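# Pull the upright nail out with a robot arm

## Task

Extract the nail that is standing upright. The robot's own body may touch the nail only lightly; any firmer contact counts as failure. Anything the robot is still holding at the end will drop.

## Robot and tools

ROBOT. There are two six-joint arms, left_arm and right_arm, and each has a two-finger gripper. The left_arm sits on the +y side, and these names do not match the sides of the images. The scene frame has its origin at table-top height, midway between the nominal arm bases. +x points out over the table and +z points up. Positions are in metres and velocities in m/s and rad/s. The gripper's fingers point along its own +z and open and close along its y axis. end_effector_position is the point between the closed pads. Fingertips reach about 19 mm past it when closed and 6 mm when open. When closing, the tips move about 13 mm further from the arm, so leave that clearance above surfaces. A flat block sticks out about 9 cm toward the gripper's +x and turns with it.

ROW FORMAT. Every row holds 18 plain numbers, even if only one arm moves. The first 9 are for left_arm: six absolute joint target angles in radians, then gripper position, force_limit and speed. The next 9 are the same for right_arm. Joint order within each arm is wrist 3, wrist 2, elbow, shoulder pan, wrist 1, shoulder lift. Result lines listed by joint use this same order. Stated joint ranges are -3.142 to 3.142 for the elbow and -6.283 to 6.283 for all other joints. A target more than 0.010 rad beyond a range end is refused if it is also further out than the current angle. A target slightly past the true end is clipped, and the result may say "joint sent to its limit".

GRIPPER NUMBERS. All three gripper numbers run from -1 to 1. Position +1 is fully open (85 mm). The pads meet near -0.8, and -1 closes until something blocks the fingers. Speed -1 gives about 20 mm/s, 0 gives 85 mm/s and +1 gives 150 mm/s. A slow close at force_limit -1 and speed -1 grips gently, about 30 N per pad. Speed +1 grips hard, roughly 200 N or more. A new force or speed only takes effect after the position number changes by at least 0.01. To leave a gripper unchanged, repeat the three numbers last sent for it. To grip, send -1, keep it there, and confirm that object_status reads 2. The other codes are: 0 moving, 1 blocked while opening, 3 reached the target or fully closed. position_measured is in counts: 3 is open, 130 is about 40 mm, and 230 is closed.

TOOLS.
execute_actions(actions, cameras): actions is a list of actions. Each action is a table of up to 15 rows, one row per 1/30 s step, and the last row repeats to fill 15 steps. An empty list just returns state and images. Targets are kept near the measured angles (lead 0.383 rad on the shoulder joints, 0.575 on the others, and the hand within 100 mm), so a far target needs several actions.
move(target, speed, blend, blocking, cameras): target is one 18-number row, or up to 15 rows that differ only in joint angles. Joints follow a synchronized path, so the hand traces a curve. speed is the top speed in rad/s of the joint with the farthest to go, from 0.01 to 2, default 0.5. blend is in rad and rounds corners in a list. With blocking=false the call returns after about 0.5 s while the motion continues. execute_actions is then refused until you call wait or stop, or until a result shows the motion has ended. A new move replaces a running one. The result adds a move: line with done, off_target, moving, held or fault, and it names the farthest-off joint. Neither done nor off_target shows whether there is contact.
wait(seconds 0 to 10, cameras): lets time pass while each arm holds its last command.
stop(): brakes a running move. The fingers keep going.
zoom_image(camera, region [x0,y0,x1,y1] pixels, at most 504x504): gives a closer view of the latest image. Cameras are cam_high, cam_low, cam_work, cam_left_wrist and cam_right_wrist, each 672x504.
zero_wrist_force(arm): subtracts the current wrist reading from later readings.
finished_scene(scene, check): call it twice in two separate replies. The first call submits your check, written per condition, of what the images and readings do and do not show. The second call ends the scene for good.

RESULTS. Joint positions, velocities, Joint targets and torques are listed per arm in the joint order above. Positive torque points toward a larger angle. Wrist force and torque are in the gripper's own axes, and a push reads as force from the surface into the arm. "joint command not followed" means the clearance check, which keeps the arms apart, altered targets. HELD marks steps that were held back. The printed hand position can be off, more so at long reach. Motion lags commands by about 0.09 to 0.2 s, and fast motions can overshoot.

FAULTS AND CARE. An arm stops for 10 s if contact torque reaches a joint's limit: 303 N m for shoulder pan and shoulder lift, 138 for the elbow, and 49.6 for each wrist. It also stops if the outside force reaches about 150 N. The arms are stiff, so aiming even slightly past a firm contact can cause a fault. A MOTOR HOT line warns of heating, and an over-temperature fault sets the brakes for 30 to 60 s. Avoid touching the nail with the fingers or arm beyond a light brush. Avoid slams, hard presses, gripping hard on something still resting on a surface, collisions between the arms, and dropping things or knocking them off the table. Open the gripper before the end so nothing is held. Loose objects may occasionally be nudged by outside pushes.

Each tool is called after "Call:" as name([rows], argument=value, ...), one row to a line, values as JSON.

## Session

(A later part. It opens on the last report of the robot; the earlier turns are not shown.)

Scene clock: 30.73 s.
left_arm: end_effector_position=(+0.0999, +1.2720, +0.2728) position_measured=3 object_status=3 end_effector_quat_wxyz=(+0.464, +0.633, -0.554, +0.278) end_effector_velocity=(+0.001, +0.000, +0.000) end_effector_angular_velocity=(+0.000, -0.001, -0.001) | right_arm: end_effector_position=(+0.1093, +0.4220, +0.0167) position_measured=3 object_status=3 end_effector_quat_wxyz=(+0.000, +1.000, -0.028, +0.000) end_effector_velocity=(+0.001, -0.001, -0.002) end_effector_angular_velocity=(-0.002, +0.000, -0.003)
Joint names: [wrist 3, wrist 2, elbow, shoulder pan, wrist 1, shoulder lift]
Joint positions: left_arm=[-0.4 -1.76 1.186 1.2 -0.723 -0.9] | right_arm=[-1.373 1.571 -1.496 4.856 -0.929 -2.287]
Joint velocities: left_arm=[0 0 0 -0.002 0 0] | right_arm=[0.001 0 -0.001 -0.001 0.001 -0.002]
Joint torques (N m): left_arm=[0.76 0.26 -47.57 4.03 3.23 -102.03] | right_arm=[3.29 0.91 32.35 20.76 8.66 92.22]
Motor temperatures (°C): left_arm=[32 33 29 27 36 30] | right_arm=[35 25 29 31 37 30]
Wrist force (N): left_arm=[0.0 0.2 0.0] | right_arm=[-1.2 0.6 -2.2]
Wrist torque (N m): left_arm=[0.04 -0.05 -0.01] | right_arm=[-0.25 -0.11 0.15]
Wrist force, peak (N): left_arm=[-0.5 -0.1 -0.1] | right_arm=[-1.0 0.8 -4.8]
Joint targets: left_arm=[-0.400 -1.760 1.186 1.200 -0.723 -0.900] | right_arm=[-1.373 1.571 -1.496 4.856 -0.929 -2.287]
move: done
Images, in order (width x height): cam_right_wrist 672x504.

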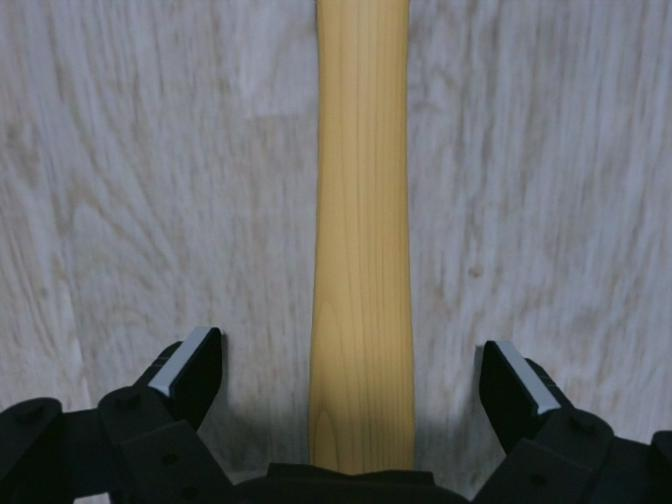

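Call:
move(target=[-0.4,-1.76,1.186,1.2,-0.723,-0.9,1,1,1,-1.3732,1.571,-1.4962,4.856,-0.9289,-2.2873,-1,1,-0.3], cameras=[])

Call:
move(target=[-0.4,-1.76,1.186,1.2,-0.723,-0.9,1,1,1,-1.3732,1.571,-1.4789,4.856,-0.9867,-2.2468,-1,1,-0.3], cameras=["cam_right_wrist","cam_high"], speed=0.08)

Call:
zoom_image(camera="cam_high", region=[280, 40, 400, 160])

Scene clock: 32.27 s.
left_arm: end_effector_position=(+0.0999, +1.2720, +0.2728) position_measured=3 object_status=3 end_effector_quat_wxyz=(+0.464, +0.633, -0.554, +0.278) end_effector_velocity=(-0.001, +0.000, +0.000) end_effector_angular_velocity=(+0.000, -0.001, +0.003) | right_arm: end_effector_position=(+0.1090, +0.4239, +0.0206) position_measured=152 object_status=0 end_effector_quat_wxyz=(-0.003, +1.000, -0.028, -0.001) end_effector_velocity=(-0.002, +0.000, +0.001) end_effector_angular_velocity=(+0.001, +0.000, +0.001)
Joint names: [wrist 3, wrist 2, elbow, shoulder pan, wrist 1, shoulder lift]
Joint positions: left_arm=[-0.4 -1.76 1.186 1.2 -0.723 -0.9] | right_arm=[-1.373 1.571 -1.494 4.856 -0.929 -2.285]
Joint velocities: left_arm=[0 -0.001 0 0.002 0 0] | right_arm=[0.001 0 0 0.002 0.001 0.001]
Joint torques (N m): left_arm=[0.4 0.18 -47.66 5.95 3.17 -104.35] | right_arm=[-0.01 0.66 38.31 1.22 4.78 100.15]
Motor temperatures (°C): left_arm=[32 33 29 27 36 30] | right_arm=[35 25 29 31 37 30]
Wrist force (N): left_arm=[0.0 0.1 0.1] | right_arm=[-0.2 10.8 -22.8]
Wrist torque (N m): left_arm=[0.02 -0.05 -0.01] | right_arm=[-0.90 0.00 0.07]
Wrist force, peak (N): left_arm=[-0.3 0.3 0.2] | right_arm=[-0.1 28.0 -136.0]
Joint targets: left_arm=[-0.400 -1.760 1.186 1.200 -0.723 -0.900] | right_arm=[-1.373 1.571 -1.494 4.856 -0.929 -2.285]
Tool commands: left_gripper/position=+1.0 left_gripper/force_limit=+1.0 left_gripper/speed=+1.0 right_gripper/position=-1.0 right_gripper/force_limit=+1.0 right_gripper/speed=-0.3019607843137255
FORCE FAULT: contact force on the right arm reached its limit, and that arm stopped. The contact can be on any part of that arm, not only on its tool. That arm's remaining commands of this call were not run. That arm is still stopped at the end of this call. That arm stays stopped for about 10 more seconds. Until then a move that you send moves the other arm only, and its call returns only when the move has ended. Once the stop has ended, the next robot result says so. If the stop ends while you think or write, that arm runs what you send next. While its stop runs, an arm takes no new command, but its gripper still runs the gripper command that each later call begins with. Until it ends, the stop uses up actions while you think or wait. An arm that is not stopped still takes commands.
move: fault (right_arm)
No camera images: "cameras" was empty.

not run: an earlier result of this reply reported a stop or a fault. Calls in your next reply go to the robot.

This scene's latest camera images include none from cam_high. They are from: cam_right_wrist. cam_high's image comes with the result of a call that names it in "cameras".

Call:
wait(seconds=10, cameras=["cam_right_wrist","cam_high"])

Call:
zoom_image(camera="cam_high", region=[280, 40, 400, 160])

Scene clock: 42.50 s.
left_arm: end_effector_position=(+0.0999, +1.2720, +0.2728) position_measured=3 object_status=3 end_effector_quat_wxyz=(+0.464, +0.633, -0.554, +0.278) end_effector_velocity=(+0.000, +0.000, -0.001) end_effector_angular_velocity=(-0.002, +0.000, +0.000) | right_arm: end_effector_position=(+0.1090, +0.4239, +0.0207) position_measured=152 object_status=2 end_effector_quat_wxyz=(-0.003, +1.000, -0.028, -0.001) end_effector_velocity=(-0.001, +0.000, +0.001) end_effector_angular_velocity=(+0.001, +0.000, +0.001)
Joint names: [wrist 3, wrist 2, elbow, shoulder pan, wrist 1, shoulder lift]
Joint positions: left_arm=[-0.4 -1.76 1.186 1.2 -0.723 -0.9] | right_arm=[-1.373 1.571 -1.494 4.856 -0.929 -2.284]
Joint velocities: left_arm=[0 0 0 0 0 0.002] | right_arm=[0 0 0 0 0 0.001]
Joint torques (N m): left_arm=[0.02 0.23 -44.37 1.03 3.03 -101.52] | right_arm=[0.21 0.62 38.05 1.51 4.66 101.85]
Motor temperatures (°C): left_arm=[32 33 29 27 36 30] | right_arm=[35 25 29 31 37 30]
Wrist force (N): left_arm=[0.0 0.1 0.0] | right_arm=[-0.7 8.2 -19.5]
Wrist torque (N m): left_arm=[0.02 -0.06 -0.01] | right_arm=[-0.86 0.00 0.07]
Wrist force, peak (N): left_arm=[-0.4 0.2 0.4] | right_arm=[-0.6 9.4 -20.7]
Joint targets: left_arm=[-0.400 -1.760 1.186 1.200 -0.723 -0.900] | right_arm=[-1.373 1.571 -1.494 4.856 -0.929 -2.285]
Tool commands: left_gripper/position=+1.0 left_gripper/force_limit=+1.0 left_gripper/speed=+1.0 right_gripper/position=-1.0 right_gripper/force_limit=+1.0 right_gripper/speed=-0.3019607843137255
FORCE FAULT, CONTINUED: the right arm's stop, for the force fault that an earlier result reported, is over. The rest of the stop counts as 20 of the actions that you can send in this scene. That arm now holds where it stands, not its last command. That arm accepts commands again.
wait: 10.00 s; at rest from the start
Images, in order (width x height): cam_high 672x504, cam_right_wrist 672x504.

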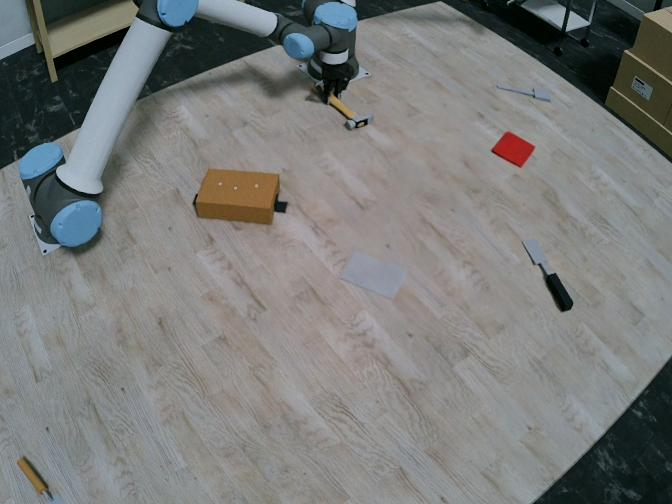

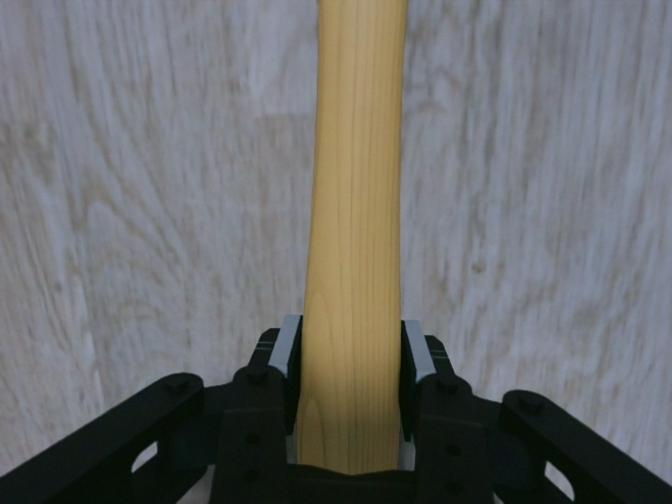

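Scaled by 4.200 from the camera's 672x504 image, which has a finer 960x720 frame.

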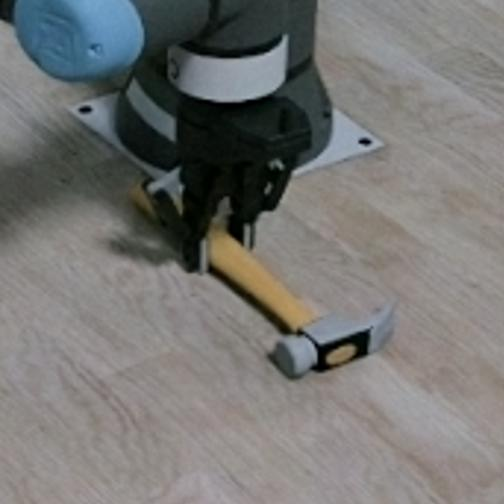

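Call:
move(target=[-0.4,-1.76,1.186,1.2,-0.723,-0.9,1,1,1,-1.373,1.571,-1.494,4.856,-0.929,-2.284,1,1,-0.3], cameras=[])

Call:
move(target=[-0.4,-1.76,1.186,1.2,-0.723,-0.9,1,1,1,-1.3732,1.571,-1.4894,4.856,-0.9517,-2.2713,1,1,-0.3], cameras=[])

Call:
move(target=[-0.4,-1.76,1.186,1.2,-0.723,-0.9,1,1,1,-1.3732,1.571,-1.4894,4.856,-0.9517,-2.2713,-1,1,0], cameras=[])

Call:
move(target=[-0.4,-1.76,1.186,1.2,-0.723,-0.9,1,1,1,-1.3732,1.571,-1.4789,4.856,-0.9867,-2.2468,-1,1,0], cameras=["cam_right_wrist","cam_high"], speed=0.1)

Call:
zoom_image(camera="cam_high", region=[280, 40, 400, 160])

Scene clock: 44.20 s.
left_arm: end_effector_position=(+0.0999, +1.2720, +0.2728) position_measured=3 object_status=3 end_effector_quat_wxyz=(+0.464, +0.633, -0.554, +0.278) end_effector_velocity=(+0.001, +0.000, +0.001) end_effector_angular_velocity=(+0.001, -0.001, +0.000) | right_arm: end_effector_position=(+0.1090, +0.4238, +0.0211) position_measured=3 object_status=3 end_effector_quat_wxyz=(-0.003, +1.000, -0.028, -0.001) end_effector_velocity=(+0.000, +0.000, +0.000) end_effector_angular_velocity=(-0.001, +0.000, +0.000)
Joint names: [wrist 3, wrist 2, elbow, shoulder pan, wrist 1, shoulder lift]
Joint positions: left_arm=[-0.4 -1.76 1.186 1.2 -0.723 -0.9] | right_arm=[-1.373 1.571 -1.494 4.856 -0.929 -2.284]
Joint velocities: left_arm=[0 -0.001 0 -0.001 0 -0.001] | right_arm=[0 0 0 0 -0.001 0]
Joint torques (N m): left_arm=[-0.02 -0.12 -44.65 -1.26 2.75 -101.5] | right_arm=[3.01 -0.53 39.97 0.1 1.51 119.83]
Motor temperatures (°C): left_arm=[32 33 29 27 36 30] | right_arm=[35 25 29 31 37 30]
Wrist force (N): left_arm=[0.1 0.2 0.1] | right_arm=[-1.3 0.6 -1.7]
Wrist torque (N m): left_arm=[0.04 -0.07 -0.01] | right_arm=[-0.25 -0.07 0.14]
Wrist force, peak (N): left_arm=[-0.3 0.2 0.1] | right_arm=[-0.6 8.3 -19.7]
Joint targets: left_arm=[-0.400 -1.760 1.186 1.200 -0.723 -0.900] | right_arm=[-1.373 1.571 -1.494 4.856 -0.929 -2.284]
move: done
No camera images: "cameras" was empty.

Scene clock: 44.97 s.
left_arm: end_effector_position=(+0.0999, +1.2720, +0.2728) position_measured=3 object_status=3 end_effector_quat_wxyz=(+0.464, +0.633, -0.554, +0.278) end_effector_velocity=(+0.000, +0.000, +0.000) end_effector_angular_velocity=(-0.001, +0.000, +0.000) | right_arm: end_effector_position=(+0.1092, +0.4222, +0.0335) position_measured=3 object_status=3 end_effector_quat_wxyz=(+0.000, +1.000, -0.028, +0.000) end_effector_velocity=(+0.001, +0.000, +0.001) end_effector_angular_velocity=(+0.000, +0.000, -0.001)
Joint names: [wrist 3, wrist 2, elbow, shoulder pan, wrist 1, shoulder lift]
Joint positions: left_arm=[-0.4 -1.76 1.186 1.2 -0.723 -0.9] | right_arm=[-1.373 1.571 -1.489 4.856 -0.952 -2.271]
Joint velocities: left_arm=[0 0 0 0 0 0] | right_arm=[0 0 0 -0.001 -0.001 0.001]
Joint torques (N m): left_arm=[-0.2 0.19 -42.69 -0.75 2.38 -100.62] | right_arm=[-2.34 -1.44 45.35 -0.68 0.61 118.55]
Motor temperatures (°C): left_arm=[32 33 29 27 36 30] | right_arm=[35 25 29 31 37 30]
Wrist force (N): left_arm=[0.2 0.0 0.4] | right_arm=[-1.3 0.3 -2.1]
Wrist torque (N m): left_arm=[0.01 -0.08 -0.01] | right_arm=[-0.28 -0.07 0.14]
Wrist force, peak (N): left_arm=[-0.2 0.4 0.2] | right_arm=[-1.5 0.6 -2.6]
Joint targets: left_arm=[-0.400 -1.760 1.186 1.200 -0.723 -0.900] | right_arm=[-1.373 1.571 -1.489 4.856 -0.952 -2.271]
move: done
No camera images: "cameras" was empty.

Scene clock: 45.93 s.
left_arm: end_effector_position=(+0.0999, +1.2720, +0.2728) position_measured=3 object_status=3 end_effector_quat_wxyz=(+0.464, +0.633, -0.554, +0.278) end_effector_velocity=(+0.000, +0.000, +0.001) end_effector_angular_velocity=(+0.001, +0.000, -0.001) | right_arm: end_effector_position=(+0.1092, +0.4223, +0.0337) position_measured=154 object_status=0 end_effector_quat_wxyz=(+0.000, +1.000, -0.028, +0.000) end_effector_velocity=(-0.002, +0.000, +0.000) end_effector_angular_velocity=(+0.000, +0.000, +0.002)
Joint names: [wrist 3, wrist 2, elbow, shoulder pan, wrist 1, shoulder lift]
Joint positions: left_arm=[-0.4 -1.76 1.186 1.2 -0.723 -0.9] | right_arm=[-1.373 1.571 -1.489 4.856 -0.952 -2.271]
Joint velocities: left_arm=[0 0.001 0 0 0 -0.001] | right_arm=[0 0 0 0.002 0 -0.001]
Joint torques (N m): left_arm=[-0.49 0.4 -44.05 -0.6 2.82 -99.98] | right_arm=[-2.11 -2.83 35.49 -3.34 1.84 101.14]
Motor temperatures (°C): left_arm=[32 33 29 27 36 30] | right_arm=[35 25 29 31 37 30]
Wrist force (N): left_arm=[-0.4 0.0 -0.4] | right_arm=[0.1 3.7 -13.7]
Wrist torque (N m): left_arm=[0.00 0.01 0.00] | right_arm=[-0.31 -0.08 -0.09]
Wrist force, peak (N): left_arm=[-0.4 0.0 -0.4] | right_arm=[-0.1 3.8 -14.4]
Joint targets: left_arm=[-0.400 -1.760 1.186 1.200 -0.723 -0.900] | right_arm=[-1.373 1.571 -1.489 4.856 -0.952 -2.271]
move: done
No camera images: "cameras" was empty.

Scene clock: 46.77 s.
left_arm: end_effector_position=(+0.0999, +1.2720, +0.2728) position_measured=3 object_status=3 end_effector_quat_wxyz=(+0.464, +0.633, -0.554, +0.278) end_effector_velocity=(+0.000, +0.000, -0.001) end_effector_angular_velocity=(-0.001, +0.000, +0.000) | right_arm: end_effector_position=(+0.1093, +0.4220, +0.0595) position_measured=154 object_status=2 end_effector_quat_wxyz=(+0.000, +1.000, -0.028, +0.000) end_effector_velocity=(-0.002, +0.000, +0.000) end_effector_angular_velocity=(-0.002, +0.000, +0.002)
Joint names: [wrist 3, wrist 2, elbow, shoulder pan, wrist 1, shoulder lift]
Joint positions: left_arm=[-0.4 -1.76 1.186 1.2 -0.723 -0.9] | right_arm=[-1.373 1.571 -1.479 4.856 -0.987 -2.247]
Joint velocities: left_arm=[0 0 0.001 0 0 0] | right_arm=[0 0 0 0.002 -0.002 0]
Joint torques (N m): left_arm=[-0.21 -0.02 -43.81 0.08 2.71 -95.7] | right_arm=[-2.31 -2.46 47.52 -4.42 0.93 121.56]
Motor temperatures (°C): left_arm=[32 33 29 27 36 30] | right_arm=[35 25 29 31 37 30]
Wrist force (N): left_arm=[-0.1 0.0 0.0] | right_arm=[-0.2 0.3 0.4]
Wrist torque (N m): left_arm=[0.01 -0.04 -0.01] | right_arm=[-0.11 -0.19 0.10]
Wrist force, peak (N): left_arm=[-0.4 -0.3 0.3] | right_arm=[0.2 3.6 -14.0]
Joint targets: left_arm=[-0.400 -1.760 1.186 1.200 -0.723 -0.900] | right_arm=[-1.373 1.571 -1.479 4.856 -0.987 -2.247]
move: done
Images, in order (width x height): cam_high 672x504, cam_right_wrist 672x504.

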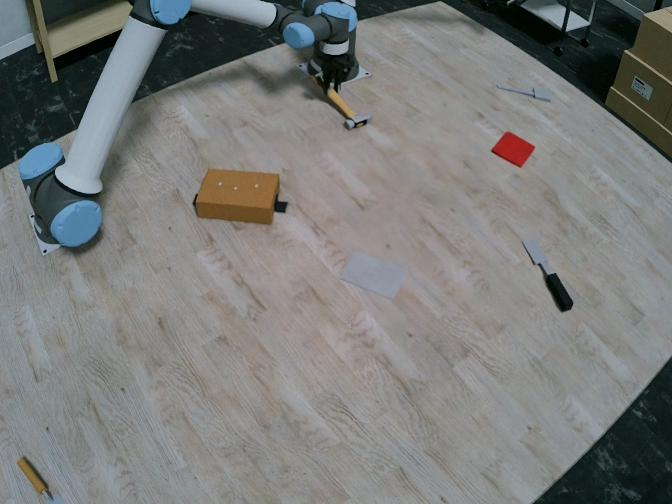

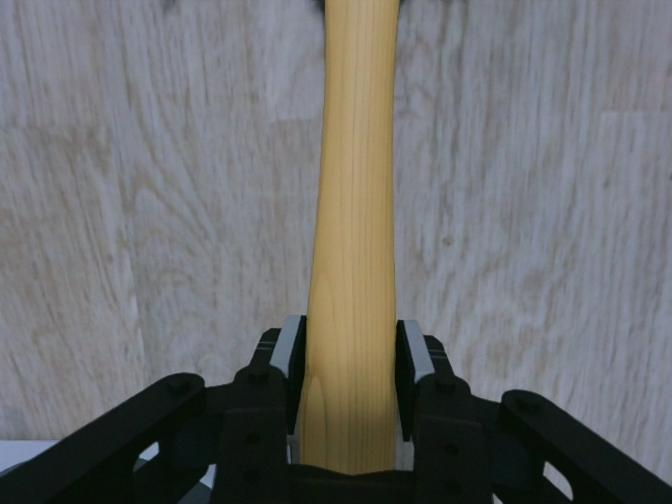

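Scaled by 4.200 from the camera's 672x504 image, which has a finer 960x720 frame.

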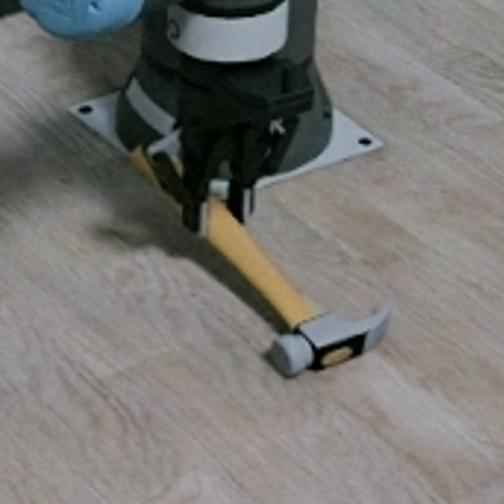

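Call:
move(target=[-0.4,-1.76,1.186,1.2,-0.723,-0.9,1,1,1,-1.3732,1.571,-1.4894,4.856,-0.9517,-2.2713,-1,1,0], cameras=[], speed=0.1)

Call:
move(target=[-0.4,-1.76,1.186,1.2,-0.723,-0.9,1,1,1,-1.3732,1.571,-1.4894,4.856,-0.9517,-2.2713,1,1,-0.7], cameras=[])

Call:
move(target=[-0.4,-1.76,1.186,1.2,-0.723,-0.9,1,1,1,-1.4238,1.571,-1.4829,4.8054,-0.9548,-2.2747,1,1,-0.7], cameras=["cam_right_wrist"])

Scene clock: 48.13 s.
left_arm: end_effector_position=(+0.0999, +1.2720, +0.2728) position_measured=3 object_status=3 end_effector_quat_wxyz=(+0.464, +0.633, -0.554, +0.278) end_effector_velocity=(+0.000, +0.000, -0.001) end_effector_angular_velocity=(-0.001, +0.001, -0.001) | right_arm: end_effector_position=(+0.1092, +0.4223, +0.0338) position_measured=154 object_status=2 end_effector_quat_wxyz=(+0.000, +1.000, -0.028, +0.000) end_effector_velocity=(+0.000, +0.000, -0.001) end_effector_angular_velocity=(+0.000, +0.000, -0.001)
Joint names: [wrist 3, wrist 2, elbow, shoulder pan, wrist 1, shoulder lift]
Joint positions: left_arm=[-0.4 -1.76 1.186 1.2 -0.723 -0.9] | right_arm=[-1.373 1.571 -1.489 4.856 -0.952 -2.271]
Joint velocities: left_arm=[0 0 0 -0.001 0 0.001] | right_arm=[0.001 0 -0.001 0 0.002 -0.001]
Joint torques (N m): left_arm=[-0.35 -0.15 -44.63 -3.83 2.5 -96.96] | right_arm=[-2.36 -1.81 27.4 -7.67 10.35 69.67]
Motor temperatures (°C): left_arm=[32 33 29 27 36 30] | right_arm=[35 25 29 31 37 30]
Wrist force (N): left_arm=[-0.2 0.1 0.0] | right_arm=[-0.3 13.4 -26.2]
Wrist torque (N m): left_arm=[0.02 -0.01 -0.01] | right_arm=[-0.59 -0.03 0.08]
Wrist force, peak (N): left_arm=[-0.4 0.1 0.2] | right_arm=[-0.3 13.4 -26.2]
Joint targets: left_arm=[-0.400 -1.760 1.186 1.200 -0.723 -0.900] | right_arm=[-1.373 1.571 -1.489 4.856 -0.952 -2.271]
move: done
No camera images: "cameras" was empty.

Scene clock: 49.87 s.
left_arm: end_effector_position=(+0.0999, +1.2720, +0.2728) position_measured=3 object_status=3 end_effector_quat_wxyz=(+0.464, +0.633, -0.554, +0.278) end_effector_velocity=(+0.000, +0.000, +0.000) end_effector_angular_velocity=(+0.000, +0.000, +0.000) | right_arm: end_effector_position=(+0.1092, +0.4222, +0.0335) position_measured=3 object_status=0 end_effector_quat_wxyz=(+0.000, +1.000, -0.028, +0.000) end_effector_velocity=(+0.002, +0.000, +0.000) end_effector_angular_velocity=(-0.001, +0.000, +0.000)
Joint names: [wrist 3, wrist 2, elbow, shoulder pan, wrist 1, shoulder lift]
Joint positions: left_arm=[-0.4 -1.76 1.186 1.2 -0.723 -0.9] | right_arm=[-1.373 1.571 -1.489 4.856 -0.952 -2.271]
Joint velocities: left_arm=[0 0 0 0 0 0] | right_arm=[-0.001 0 0 -0.002 0 0]
Joint torques (N m): left_arm=[0.5 0.35 -43.38 -4.04 2.02 -98.13] | right_arm=[-2.24 -0.93 44.6 -9.83 1.15 118.09]
Motor temperatures (°C): left_arm=[32 33 29 27 36 30] | right_arm=[35 25 29 31 37 30]
Wrist force (N): left_arm=[0.1 0.1 0.1] | right_arm=[-1.4 0.6 -1.7]
Wrist torque (N m): left_arm=[0.03 -0.06 -0.01] | right_arm=[-0.24 -0.05 0.14]
Wrist force, peak (N): left_arm=[0.0 0.2 0.4] | right_arm=[-0.1 14.6 -27.3]
Joint targets: left_arm=[-0.400 -1.760 1.186 1.200 -0.723 -0.900] | right_arm=[-1.373 1.571 -1.489 4.856 -0.952 -2.271]
move: done
No camera images: "cameras" was empty.

Scene clock: 50.67 s.
left_arm: end_effector_position=(+0.0999, +1.2720, +0.2728) position_measured=3 object_status=3 end_effector_quat_wxyz=(+0.464, +0.633, -0.554, +0.278) end_effector_velocity=(+0.000, +0.000, +0.000) end_effector_angular_velocity=(+0.000, +0.000, +0.001) | right_arm: end_effector_position=(+0.1591, +0.4219, +0.0336) position_measured=3 object_status=3 end_effector_quat_wxyz=(+0.000, +1.000, -0.028, +0.000) end_effector_velocity=(+0.002, +0.000, +0.001) end_effector_angular_velocity=(+0.001, +0.000, -0.001)
Joint names: [wrist 3, wrist 2, elbow, shoulder pan, wrist 1, shoulder lift]
Joint positions: left_arm=[-0.4 -1.76 1.186 1.2 -0.723 -0.9] | right_arm=[-1.424 1.571 -1.483 4.806 -0.955 -2.275]
Joint velocities: left_arm=[0 0 0 0 0 0] | right_arm=[-0.001 0 0 -0.002 0 0.001]
Joint torques (N m): left_arm=[-0.41 0.83 -43.51 -3.43 2.48 -97.93] | right_arm=[-3.16 -0.46 45.05 -16.11 0.89 92.84]
Motor temperatures (°C): left_arm=[32 33 29 27 36 30] | right_arm=[35 25 29 31 37 30]
Wrist force (N): left_arm=[-0.3 0.3 0.1] | right_arm=[-1.5 0.9 -2.6]
Wrist torque (N m): left_arm=[0.06 0.00 -0.01] | right_arm=[-0.24 -0.01 0.11]
Wrist force, peak (N): left_arm=[-0.4 -0.1 0.3] | right_arm=[-2.5 0.6 -2.4]
Joint targets: left_arm=[-0.400 -1.760 1.186 1.200 -0.723 -0.900] | right_arm=[-1.424 1.571 -1.483 4.805 -0.955 -2.275]
move: done
Images, in order (width x height): cam_right_wrist 672x504.

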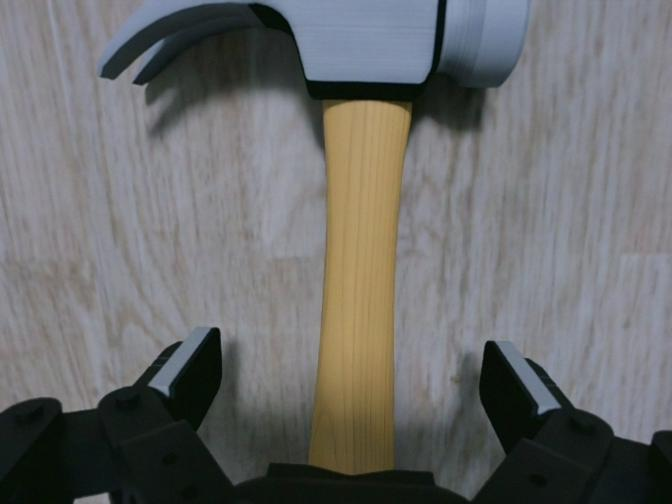

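Call:
move(target=[-0.4,-1.76,1.186,1.2,-0.723,-0.9,1,1,1,-1.374,1.571,-1.4829,4.8054,-0.9548,-2.2747,1,1,0.9], cameras=[])

Call:
move(target=[-0.4,-1.76,1.186,1.2,-0.723,-0.9,1,1,1,-1.374,1.571,-1.4829,4.8054,-0.9548,-2.2747,-1,1,0.9], cameras=["cam_right_wrist"])

Call:
move(target=[-0.4,-1.76,1.186,1.2,-0.723,-0.9,1,1,1,-1.374,1.571,-1.4699,4.8054,-1.0058,-2.2367,-1,1,0.9], cameras=["cam_right_wrist","cam_high"], speed=0.05)

Call:
zoom_image(camera="cam_high", region=[280, 40, 400, 160])

Scene clock: 55.13 s.
left_arm: end_effector_position=(+0.0999, +1.2720, +0.2728) position_measured=3 object_status=3 end_effector_quat_wxyz=(+0.464, +0.633, -0.554, +0.278) end_effector_velocity=(+0.001, +0.000, +0.000) end_effector_angular_velocity=(+0.000, +0.000, +0.000) | right_arm: end_effector_position=(+0.1593, +0.4218, +0.0336) position_measured=3 object_status=3 end_effector_quat_wxyz=(+0.000, +0.999, -0.053, +0.000) end_effector_velocity=(+0.000, +0.001, +0.003) end_effector_angular_velocity=(+0.003, +0.000, -0.002)
Joint names: [wrist 3, wrist 2, elbow, shoulder pan, wrist 1, shoulder lift]
Joint positions: left_arm=[-0.4 -1.76 1.186 1.2 -0.723 -0.9] | right_arm=[-1.374 1.571 -1.483 4.805 -0.955 -2.275]
Joint velocities: left_arm=[0 -0.001 0 -0.001 0 0] | right_arm=[0.002 0 0 0 0.001 0.003]
Joint torques (N m): left_arm=[-0.11 0.22 -42.27 -5.66 2.6 -97.44] | right_arm=[2.78 1.25 36.99 -15.23 5.53 93.52]
Motor temperatures (°C): left_arm=[32 33 29 27 36 30] | right_arm=[35 25 29 31 37 30]
Wrist force (N): left_arm=[0.1 -0.1 -0.1] | right_arm=[-1.7 0.6 -2.3]
Wrist torque (N m): left_arm=[-0.02 -0.08 -0.01] | right_arm=[-0.24 -0.02 0.13]
Wrist force, peak (N): left_arm=[-0.6 0.2 -0.1] | right_arm=[-1.6 0.9 -2.8]
Joint targets: left_arm=[-0.400 -1.760 1.186 1.200 -0.723 -0.900] | right_arm=[-1.374 1.571 -1.483 4.805 -0.955 -2.275]
move: done
No camera images: "cameras" was empty.

Scene clock: 55.87 s.
left_arm: end_effector_position=(+0.0999, +1.2720, +0.2728) position_measured=3 object_status=3 end_effector_quat_wxyz=(+0.464, +0.633, -0.554, +0.278) end_effector_velocity=(+0.000, -0.001, +0.001) end_effector_angular_velocity=(+0.001, +0.000, -0.001) | right_arm: end_effector_position=(+0.1593, +0.4219, +0.0336) position_measured=173 object_status=2 end_effector_quat_wxyz=(+0.000, +0.999, -0.053, +0.000) end_effector_velocity=(-0.002, +0.000, -0.001) end_effector_angular_velocity=(-0.001, +0.000, +0.001)
Joint names: [wrist 3, wrist 2, elbow, shoulder pan, wrist 1, shoulder lift]
Joint positions: left_arm=[-0.4 -1.76 1.186 1.2 -0.723 -0.9] | right_arm=[-1.374 1.571 -1.483 4.805 -0.955 -2.275]
Joint velocities: left_arm=[0 0 0.002 -0.001 0 -0.002] | right_arm=[0.001 0 0 0.002 0 -0.001]
Joint torques (N m): left_arm=[-0.44 0.03 -41.72 -7.36 2.14 -95.83] | right_arm=[2.96 1.45 34.42 -14.35 6.17 92.84]
Motor temperatures (°C): left_arm=[32 33 29 27 36 30] | right_arm=[35 25 29 31 37 30]
Wrist force (N): left_arm=[-0.1 -0.2 0.0] | right_arm=[-0.6 3.8 -22.6]
Wrist torque (N m): left_arm=[-0.03 -0.04 -0.01] | right_arm=[-0.25 -0.12 -0.36]
Wrist force, peak (N): left_arm=[-0.1 0.1 0.5] | right_arm=[-0.6 3.8 -22.6]
Joint targets: left_arm=[-0.400 -1.760 1.186 1.200 -0.723 -0.900] | right_arm=[-1.374 1.571 -1.483 4.805 -0.955 -2.275]
move: done
Images, in order (width x height): cam_right_wrist 672x504.

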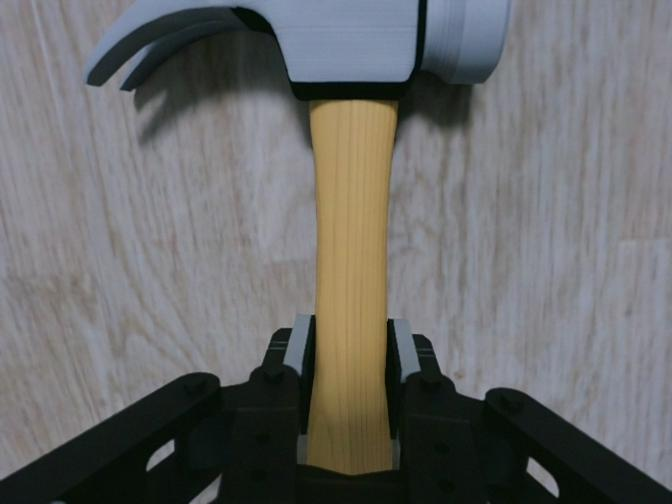

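Scene clock: 57.20 s.
left_arm: end_effector_position=(+0.0999, +1.2720, +0.2728) position_measured=3 object_status=3 end_effector_quat_wxyz=(+0.464, +0.633, -0.554, +0.278) end_effector_velocity=(+0.000, +0.000, +0.000) end_effector_angular_velocity=(+0.000, +0.000, +0.000) | right_arm: end_effector_position=(+0.1594, +0.4201, +0.0725) position_measured=173 object_status=2 end_effector_quat_wxyz=(+0.000, +0.999, -0.053, +0.000) end_effector_velocity=(+0.002, +0.000, +0.000) end_effector_angular_velocity=(-0.001, +0.000, -0.002)
Joint names: [wrist 3, wrist 2, elbow, shoulder pan, wrist 1, shoulder lift]
Joint positions: left_arm=[-0.4 -1.76 1.186 1.2 -0.723 -0.9] | right_arm=[-1.374 1.571 -1.47 4.805 -1.006 -2.237]
Joint velocities: left_arm=[0 0 0 0 0 0] | right_arm=[0 0 0.001 -0.002 -0.001 0]
Joint torques (N m): left_arm=[0.11 0.1 -41.21 -4.12 2.75 -99.02] | right_arm=[2.98 2.13 48.64 -14.14 1.01 120.31]
Motor temperatures (°C): left_arm=[32 33 29 27 36 30] | right_arm=[35 25 29 31 37 30]
Wrist force (N): left_arm=[0.0 0.3 0.0] | right_arm=[-0.6 0.9 0.6]
Wrist torque (N m): left_arm=[0.06 -0.05 -0.01] | right_arm=[-0.16 -0.20 0.14]
Wrist force, peak (N): left_arm=[-0.3 0.4 -0.1] | right_arm=[-0.4 3.6 -22.6]
Joint targets: left_arm=[-0.400 -1.760 1.186 1.200 -0.723 -0.900] | right_arm=[-1.374 1.571 -1.470 4.805 -1.006 -2.237]
move: done
Images, in order (width x height): cam_high 672x504, cam_right_wrist 672x504.

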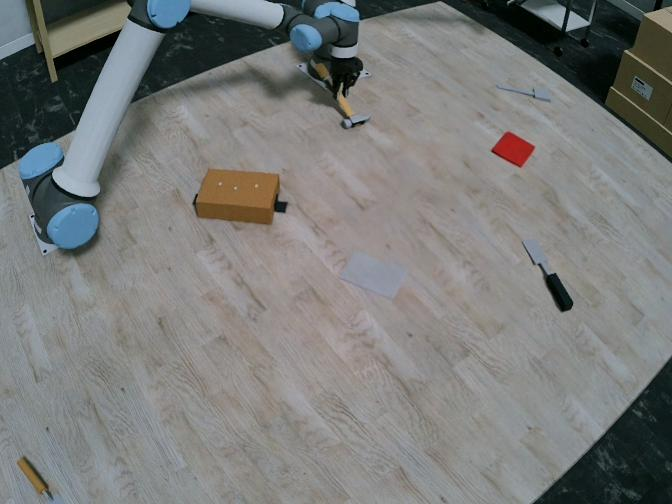

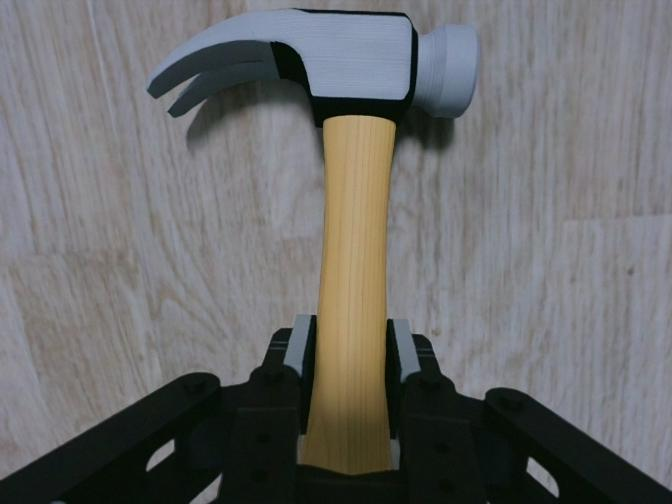

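Scaled by 4.200 from the camera's 672x504 image, which has a finer 960x720 frame.

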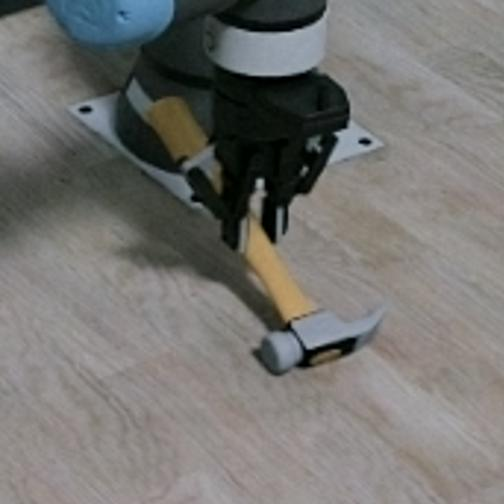

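Call:
move(target=[-0.4,-1.76,1.186,1.2,-0.723,-0.9,1,1,1,-1.571,2.7445,-0.8601,4.3153,-3.0163,-2.4068,-1,1,0.9], speed=0.4)

Call:
zoom_image(camera="cam_low", region=[200, 0, 600, 300])

Scene clock: 64.30 s.
left_arm: end_effector_position=(+0.0999, +1.2720, +0.2728) position_measured=3 object_status=3 end_effector_quat_wxyz=(+0.464, +0.633, -0.554, +0.278) end_effector_velocity=(+0.000, +0.000, +0.000) end_effector_angular_velocity=(+0.001, +0.000, +0.000) | right_arm: end_effector_position=(+0.3488, +0.3015, +0.4002) position_measured=234 object_status=3 end_effector_quat_wxyz=(+0.499, +0.500, -0.500, -0.501) end_effector_velocity=(+0.002, +0.000, +0.001) end_effector_angular_velocity=(+0.000, +0.000, -0.003)
Joint names: [wrist 3, wrist 2, elbow, shoulder pan, wrist 1, shoulder lift]
Joint positions: left_arm=[-0.4 -1.76 1.186 1.2 -0.723 -0.9] | right_arm=[-1.571 2.744 -0.86 4.315 -3.016 -2.407]
Joint velocities: left_arm=[0 0 0 0 0 -0.001] | right_arm=[-0.001 0.001 0 -0.002 -0.002 0]
Joint torques (N m): left_arm=[0.08 0.07 -39.33 -3.01 2.13 -97.36] | right_arm=[-3.05 4.04 48.05 -18.43 -5.15 104.45]
Motor temperatures (°C): left_arm=[32 33 29 27 36 30] | right_arm=[35 25 29 31 37 30]
Wrist force (N): left_arm=[0.0 -0.1 0.1] | right_arm=[-3.1 3.3 0.2]
Wrist torque (N m): left_arm=[-0.02 -0.04 -0.01] | right_arm=[-0.17 -0.16 0.23]
Wrist force, peak (N): left_arm=[-0.5 0.1 -0.3] | right_arm=[-2.9 4.2 -0.6]
Joint targets: left_arm=[-0.400 -1.760 1.186 1.200 -0.723 -0.900] | right_arm=[-1.571 2.745 -0.860 4.315 -3.016 -2.407]
move: done

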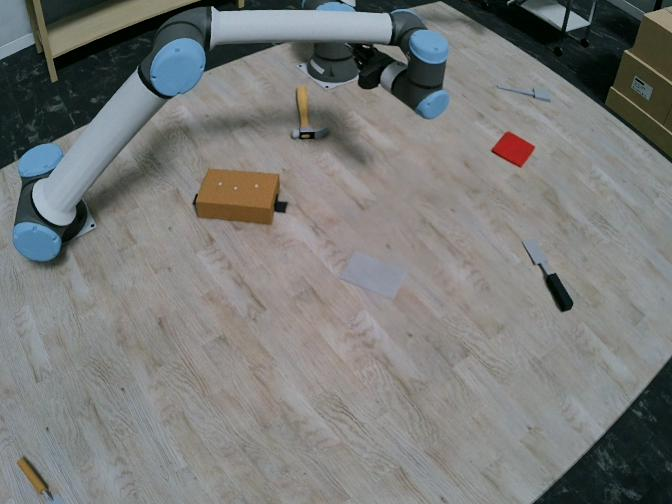

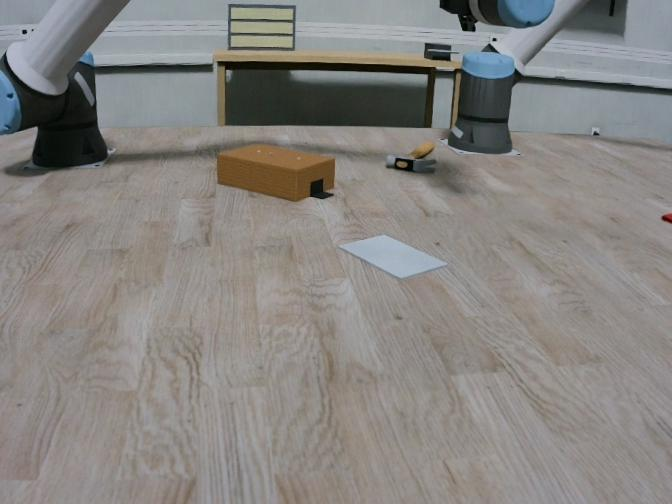

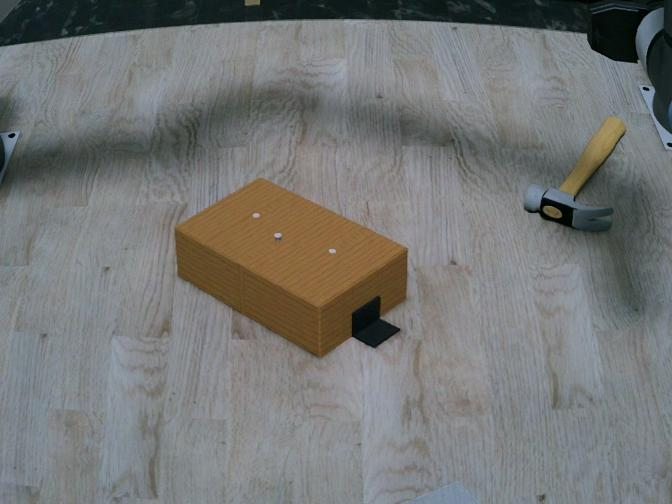

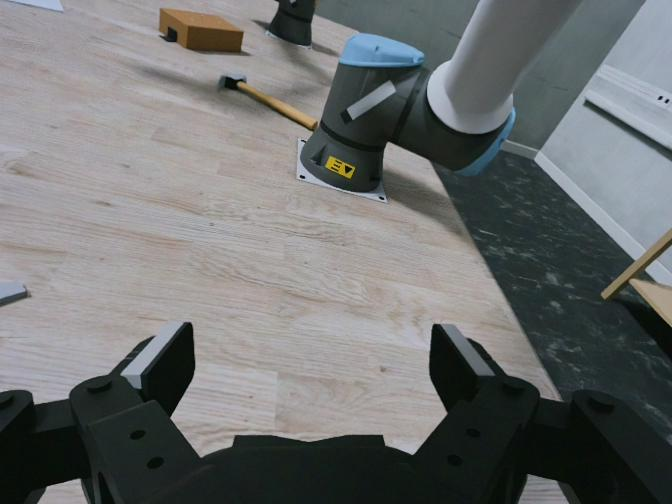

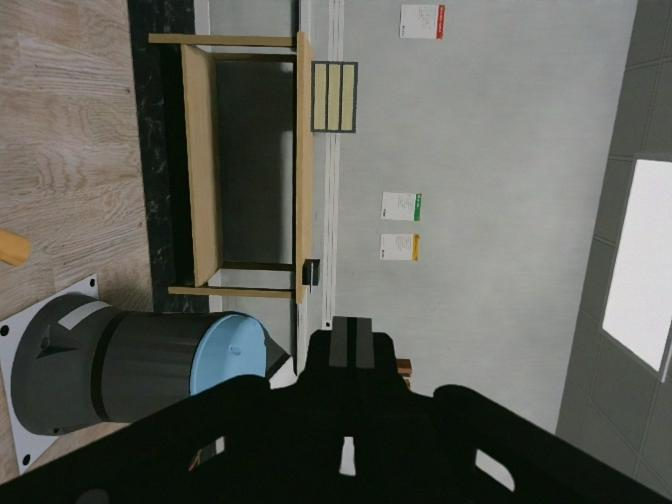

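Scaled by 1.260 from the camera's 672x504 image, which has a finer 960x720 frame.

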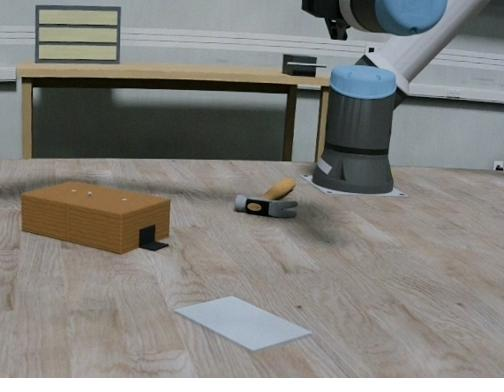

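Call:
move(target=[-0.4,-1.76,1.186,1.2,-0.723,-0.9,1,1,1,-0.965,1.571,-1.6162,4.9342,-1.0404,-2.0558,1,1,0.5], cameras=["cam_right_wrist"], speed=0.6)

Scene clock: 69.10 s.
left_arm: end_effector_position=(+0.0999, +1.2720, +0.2728) position_measured=3 object_status=3 end_effector_quat_wxyz=(+0.464, +0.633, -0.554, +0.278) end_effector_velocity=(+0.000, +0.001, +0.000) end_effector_angular_velocity=(+0.000, +0.000, +0.002) | right_arm: end_effector_position=(+0.0492, +0.3420, +0.1497) position_measured=3 object_status=3 end_effector_quat_wxyz=(+0.000, +0.981, -0.192, +0.000) end_effector_velocity=(+0.001, +0.000, +0.000) end_effector_angular_velocity=(+0.002, -0.001, -0.002)
Joint names: [wrist 3, wrist 2, elbow, shoulder pan, wrist 1, shoulder lift]
Joint positions: left_arm=[-0.4 -1.76 1.186 1.2 -0.723 -0.9] | right_arm=[-0.965 1.571 -1.616 4.934 -1.041 -2.056]
Joint velocities: left_arm=[0 -0.001 -0.002 0.001 0 0.001] | right_arm=[0.001 -0.001 -0.001 -0.001 0.002 0]
Joint torques (N m): left_arm=[-0.12 0.3 -40.11 -5.91 1.64 -94.02] | right_arm=[3.12 -2.96 34.7 21.31 8.79 105.94]
Motor temperatures (°C): left_arm=[32 33 29 27 36 30] | right_arm=[35 25 29 31 37 30]
Wrist force (N): left_arm=[-0.2 0.1 -0.2] | right_arm=[-1.5 1.2 -2.5]
Wrist torque (N m): left_arm=[0.03 -0.01 0.00] | right_arm=[-0.15 -0.12 0.16]
Wrist force, peak (N): left_arm=[-0.2 0.2 0.5] | right_arm=[-3.1 4.0 -0.3]
Joint targets: left_arm=[-0.400 -1.760 1.186 1.200 -0.723 -0.900] | right_arm=[-0.965 1.571 -1.616 4.934 -1.040 -2.056]
move: done
Images, in order (width x height): cam_right_wrist 672x504.

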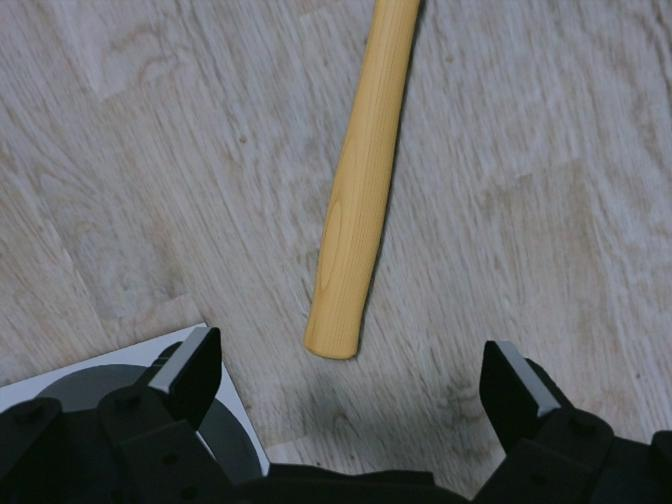

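Call:
move(target=[-0.4,-1.76,1.186,1.2,-0.723,-0.9,1,1,1,-0.7768,1.571,-1.6848,4.9304,-0.8664,-2.1612,1,1,0.5], cameras=["cam_right_wrist"], speed=0.2)

Scene clock: 71.00 s.
left_arm: end_effector_position=(+0.0999, +1.2720, +0.2728) position_measured=3 object_status=3 end_effector_quat_wxyz=(+0.464, +0.633, -0.554, +0.278) end_effector_velocity=(+0.000, +0.000, +0.000) end_effector_angular_velocity=(+0.000, +0.000, -0.001) | right_arm: end_effector_position=(+0.0531, +0.3402, +0.0357) position_measured=3 object_status=3 end_effector_quat_wxyz=(+0.000, +0.959, -0.285, +0.000) end_effector_velocity=(+0.000, +0.000, -0.001) end_effector_angular_velocity=(-0.001, +0.000, -0.002)
Joint names: [wrist 3, wrist 2, elbow, shoulder pan, wrist 1, shoulder lift]
Joint positions: left_arm=[-0.4 -1.76 1.186 1.2 -0.723 -0.9] | right_arm=[-0.777 1.571 -1.685 4.93 -0.866 -2.161]
Joint velocities: left_arm=[0 0.001 0 0 0 0] | right_arm=[0.001 0 -0.001 0 0.001 -0.001]
Joint torques (N m): left_arm=[0.17 0.5 -39.18 -3.42 2.03 -95.38] | right_arm=[3.19 -2.65 30.47 -16.17 8.87 78.93]
Motor temperatures (°C): left_arm=[32 33 29 27 36 30] | right_arm=[35 25 29 31 37 30]
Wrist force (N): left_arm=[0.0 -0.1 0.0] | right_arm=[-1.1 2.2 -3.1]
Wrist torque (N m): left_arm=[0.00 -0.04 -0.01] | right_arm=[-0.05 -0.11 0.12]
Wrist force, peak (N): left_arm=[-0.4 0.3 0.2] | right_arm=[-1.6 1.1 -5.1]
Joint targets: left_arm=[-0.400 -1.760 1.186 1.200 -0.723 -0.900] | right_arm=[-0.777 1.571 -1.685 4.930 -0.866 -2.161]
move: done
Images, in order (width x height): cam_right_wrist 672x504.

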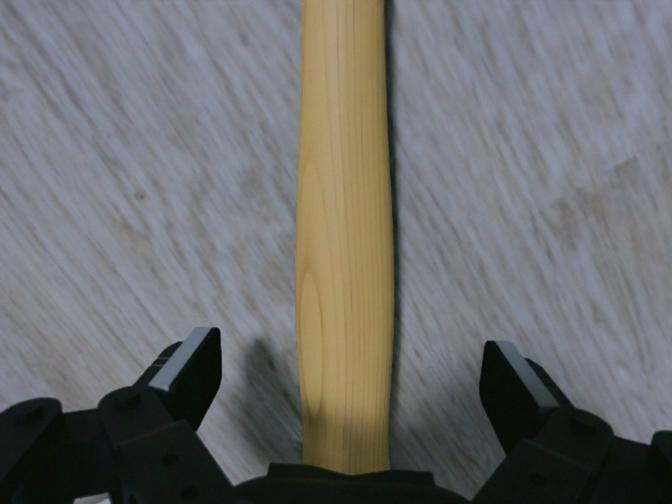

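Call:
move(target=[-0.4,-1.76,1.186,1.2,-0.723,-0.9,1,1,1,-0.8091,1.571,-1.734,4.8981,-0.8451,-2.1333,1,1,0.5], cameras=[], speed=0.2)

Call:
move(target=[-0.4,-1.76,1.186,1.2,-0.723,-0.9,1,1,1,-0.8091,1.571,-1.734,4.8981,-0.8451,-2.1333,-1,1,0.5], cameras=["cam_right_wrist"])

Scene clock: 72.43 s.
left_arm: end_effector_position=(+0.0999, +1.2720, +0.2728) position_measured=3 object_status=3 end_effector_quat_wxyz=(+0.464, +0.633, -0.554, +0.278) end_effector_velocity=(+0.001, +0.000, +0.000) end_effector_angular_velocity=(+0.000, +0.001, -0.002) | right_arm: end_effector_position=(+0.0866, +0.3185, +0.0358) position_measured=3 object_status=3 end_effector_quat_wxyz=(+0.000, +0.959, -0.285, +0.000) end_effector_velocity=(+0.002, +0.000, +0.001) end_effector_angular_velocity=(+0.001, +0.000, -0.002)
Joint names: [wrist 3, wrist 2, elbow, shoulder pan, wrist 1, shoulder lift]
Joint positions: left_arm=[-0.4 -1.76 1.186 1.2 -0.723 -0.9] | right_arm=[-0.809 1.571 -1.734 4.898 -0.845 -2.133]
Joint velocities: left_arm=[0 0.001 -0.001 -0.001 0 0.001] | right_arm=[-0.001 0 -0.001 -0.002 0.001 0.001]
Joint torques (N m): left_arm=[-0.32 0.41 -39.53 -5.4 1.76 -94.78] | right_arm=[-3.03 -1.97 30.25 -19.01 8.72 105.06]
Motor temperatures (°C): left_arm=[32 33 29 27 36 30] | right_arm=[35 25 29 31 37 30]
Wrist force (N): left_arm=[-0.2 0.2 -0.2] | right_arm=[-0.9 1.3 -3.1]
Wrist torque (N m): left_arm=[0.04 -0.02 -0.01] | right_arm=[-0.25 -0.17 0.16]
Wrist force, peak (N): left_arm=[-0.5 0.1 0.2] | right_arm=[-2.1 1.8 -3.2]
Joint targets: left_arm=[-0.400 -1.760 1.186 1.200 -0.723 -0.900] | right_arm=[-0.809 1.571 -1.734 4.898 -0.845 -2.133]
move: done
No camera images: "cameras" was empty.

Scene clock: 73.23 s.
left_arm: end_effector_position=(+0.0999, +1.2720, +0.2728) position_measured=3 object_status=3 end_effector_quat_wxyz=(+0.464, +0.633, -0.554, +0.278) end_effector_velocity=(+0.000, +0.000, +0.001) end_effector_angular_velocity=(+0.002, -0.001, -0.001) | right_arm: end_effector_position=(+0.0867, +0.3185, +0.0360) position_measured=159 object_status=2 end_effector_quat_wxyz=(+0.000, +0.959, -0.285, +0.000) end_effector_velocity=(-0.001, +0.000, +0.000) end_effector_angular_velocity=(+0.000, +0.000, +0.001)
Joint names: [wrist 3, wrist 2, elbow, shoulder pan, wrist 1, shoulder lift]
Joint positions: left_arm=[-0.4 -1.76 1.186 1.2 -0.723 -0.9] | right_arm=[-0.809 1.571 -1.734 4.898 -0.845 -2.133]
Joint velocities: left_arm=[0 0 -0.001 0 0 -0.001] | right_arm=[0 0 0 0.001 0.001 0]
Joint torques (N m): left_arm=[0.17 0.44 -38.22 -4.46 1.95 -93.84] | right_arm=[-1.63 -1.86 30.82 -10.31 6.62 62.03]
Motor temperatures (°C): left_arm=[32 33 29 27 36 30] | right_arm=[35 25 29 31 37 30]
Wrist force (N): left_arm=[0.1 0.0 0.2] | right_arm=[8.5 10.4 -38.4]
Wrist torque (N m): left_arm=[0.01 -0.05 -0.01] | right_arm=[-0.74 -0.19 -0.58]
Wrist force, peak (N): left_arm=[-0.4 0.0 0.0] | right_arm=[9.3 10.7 -39.1]
Joint targets: left_arm=[-0.400 -1.760 1.186 1.200 -0.723 -0.900] | right_arm=[-0.809 1.571 -1.734 4.898 -0.845 -2.133]
move: done
Images, in order (width x height): cam_right_wrist 672x504.

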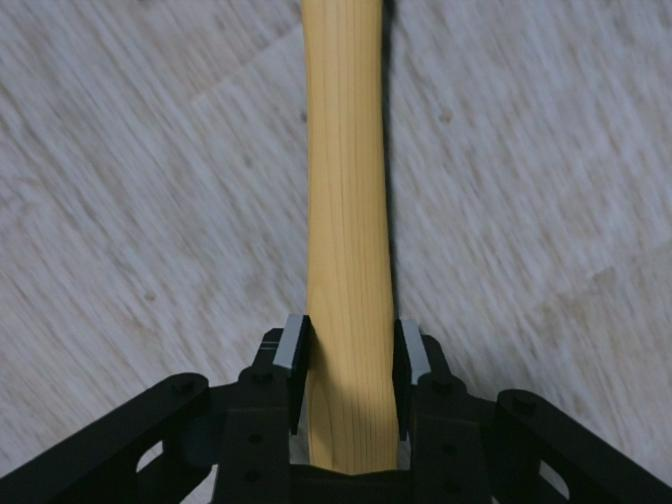

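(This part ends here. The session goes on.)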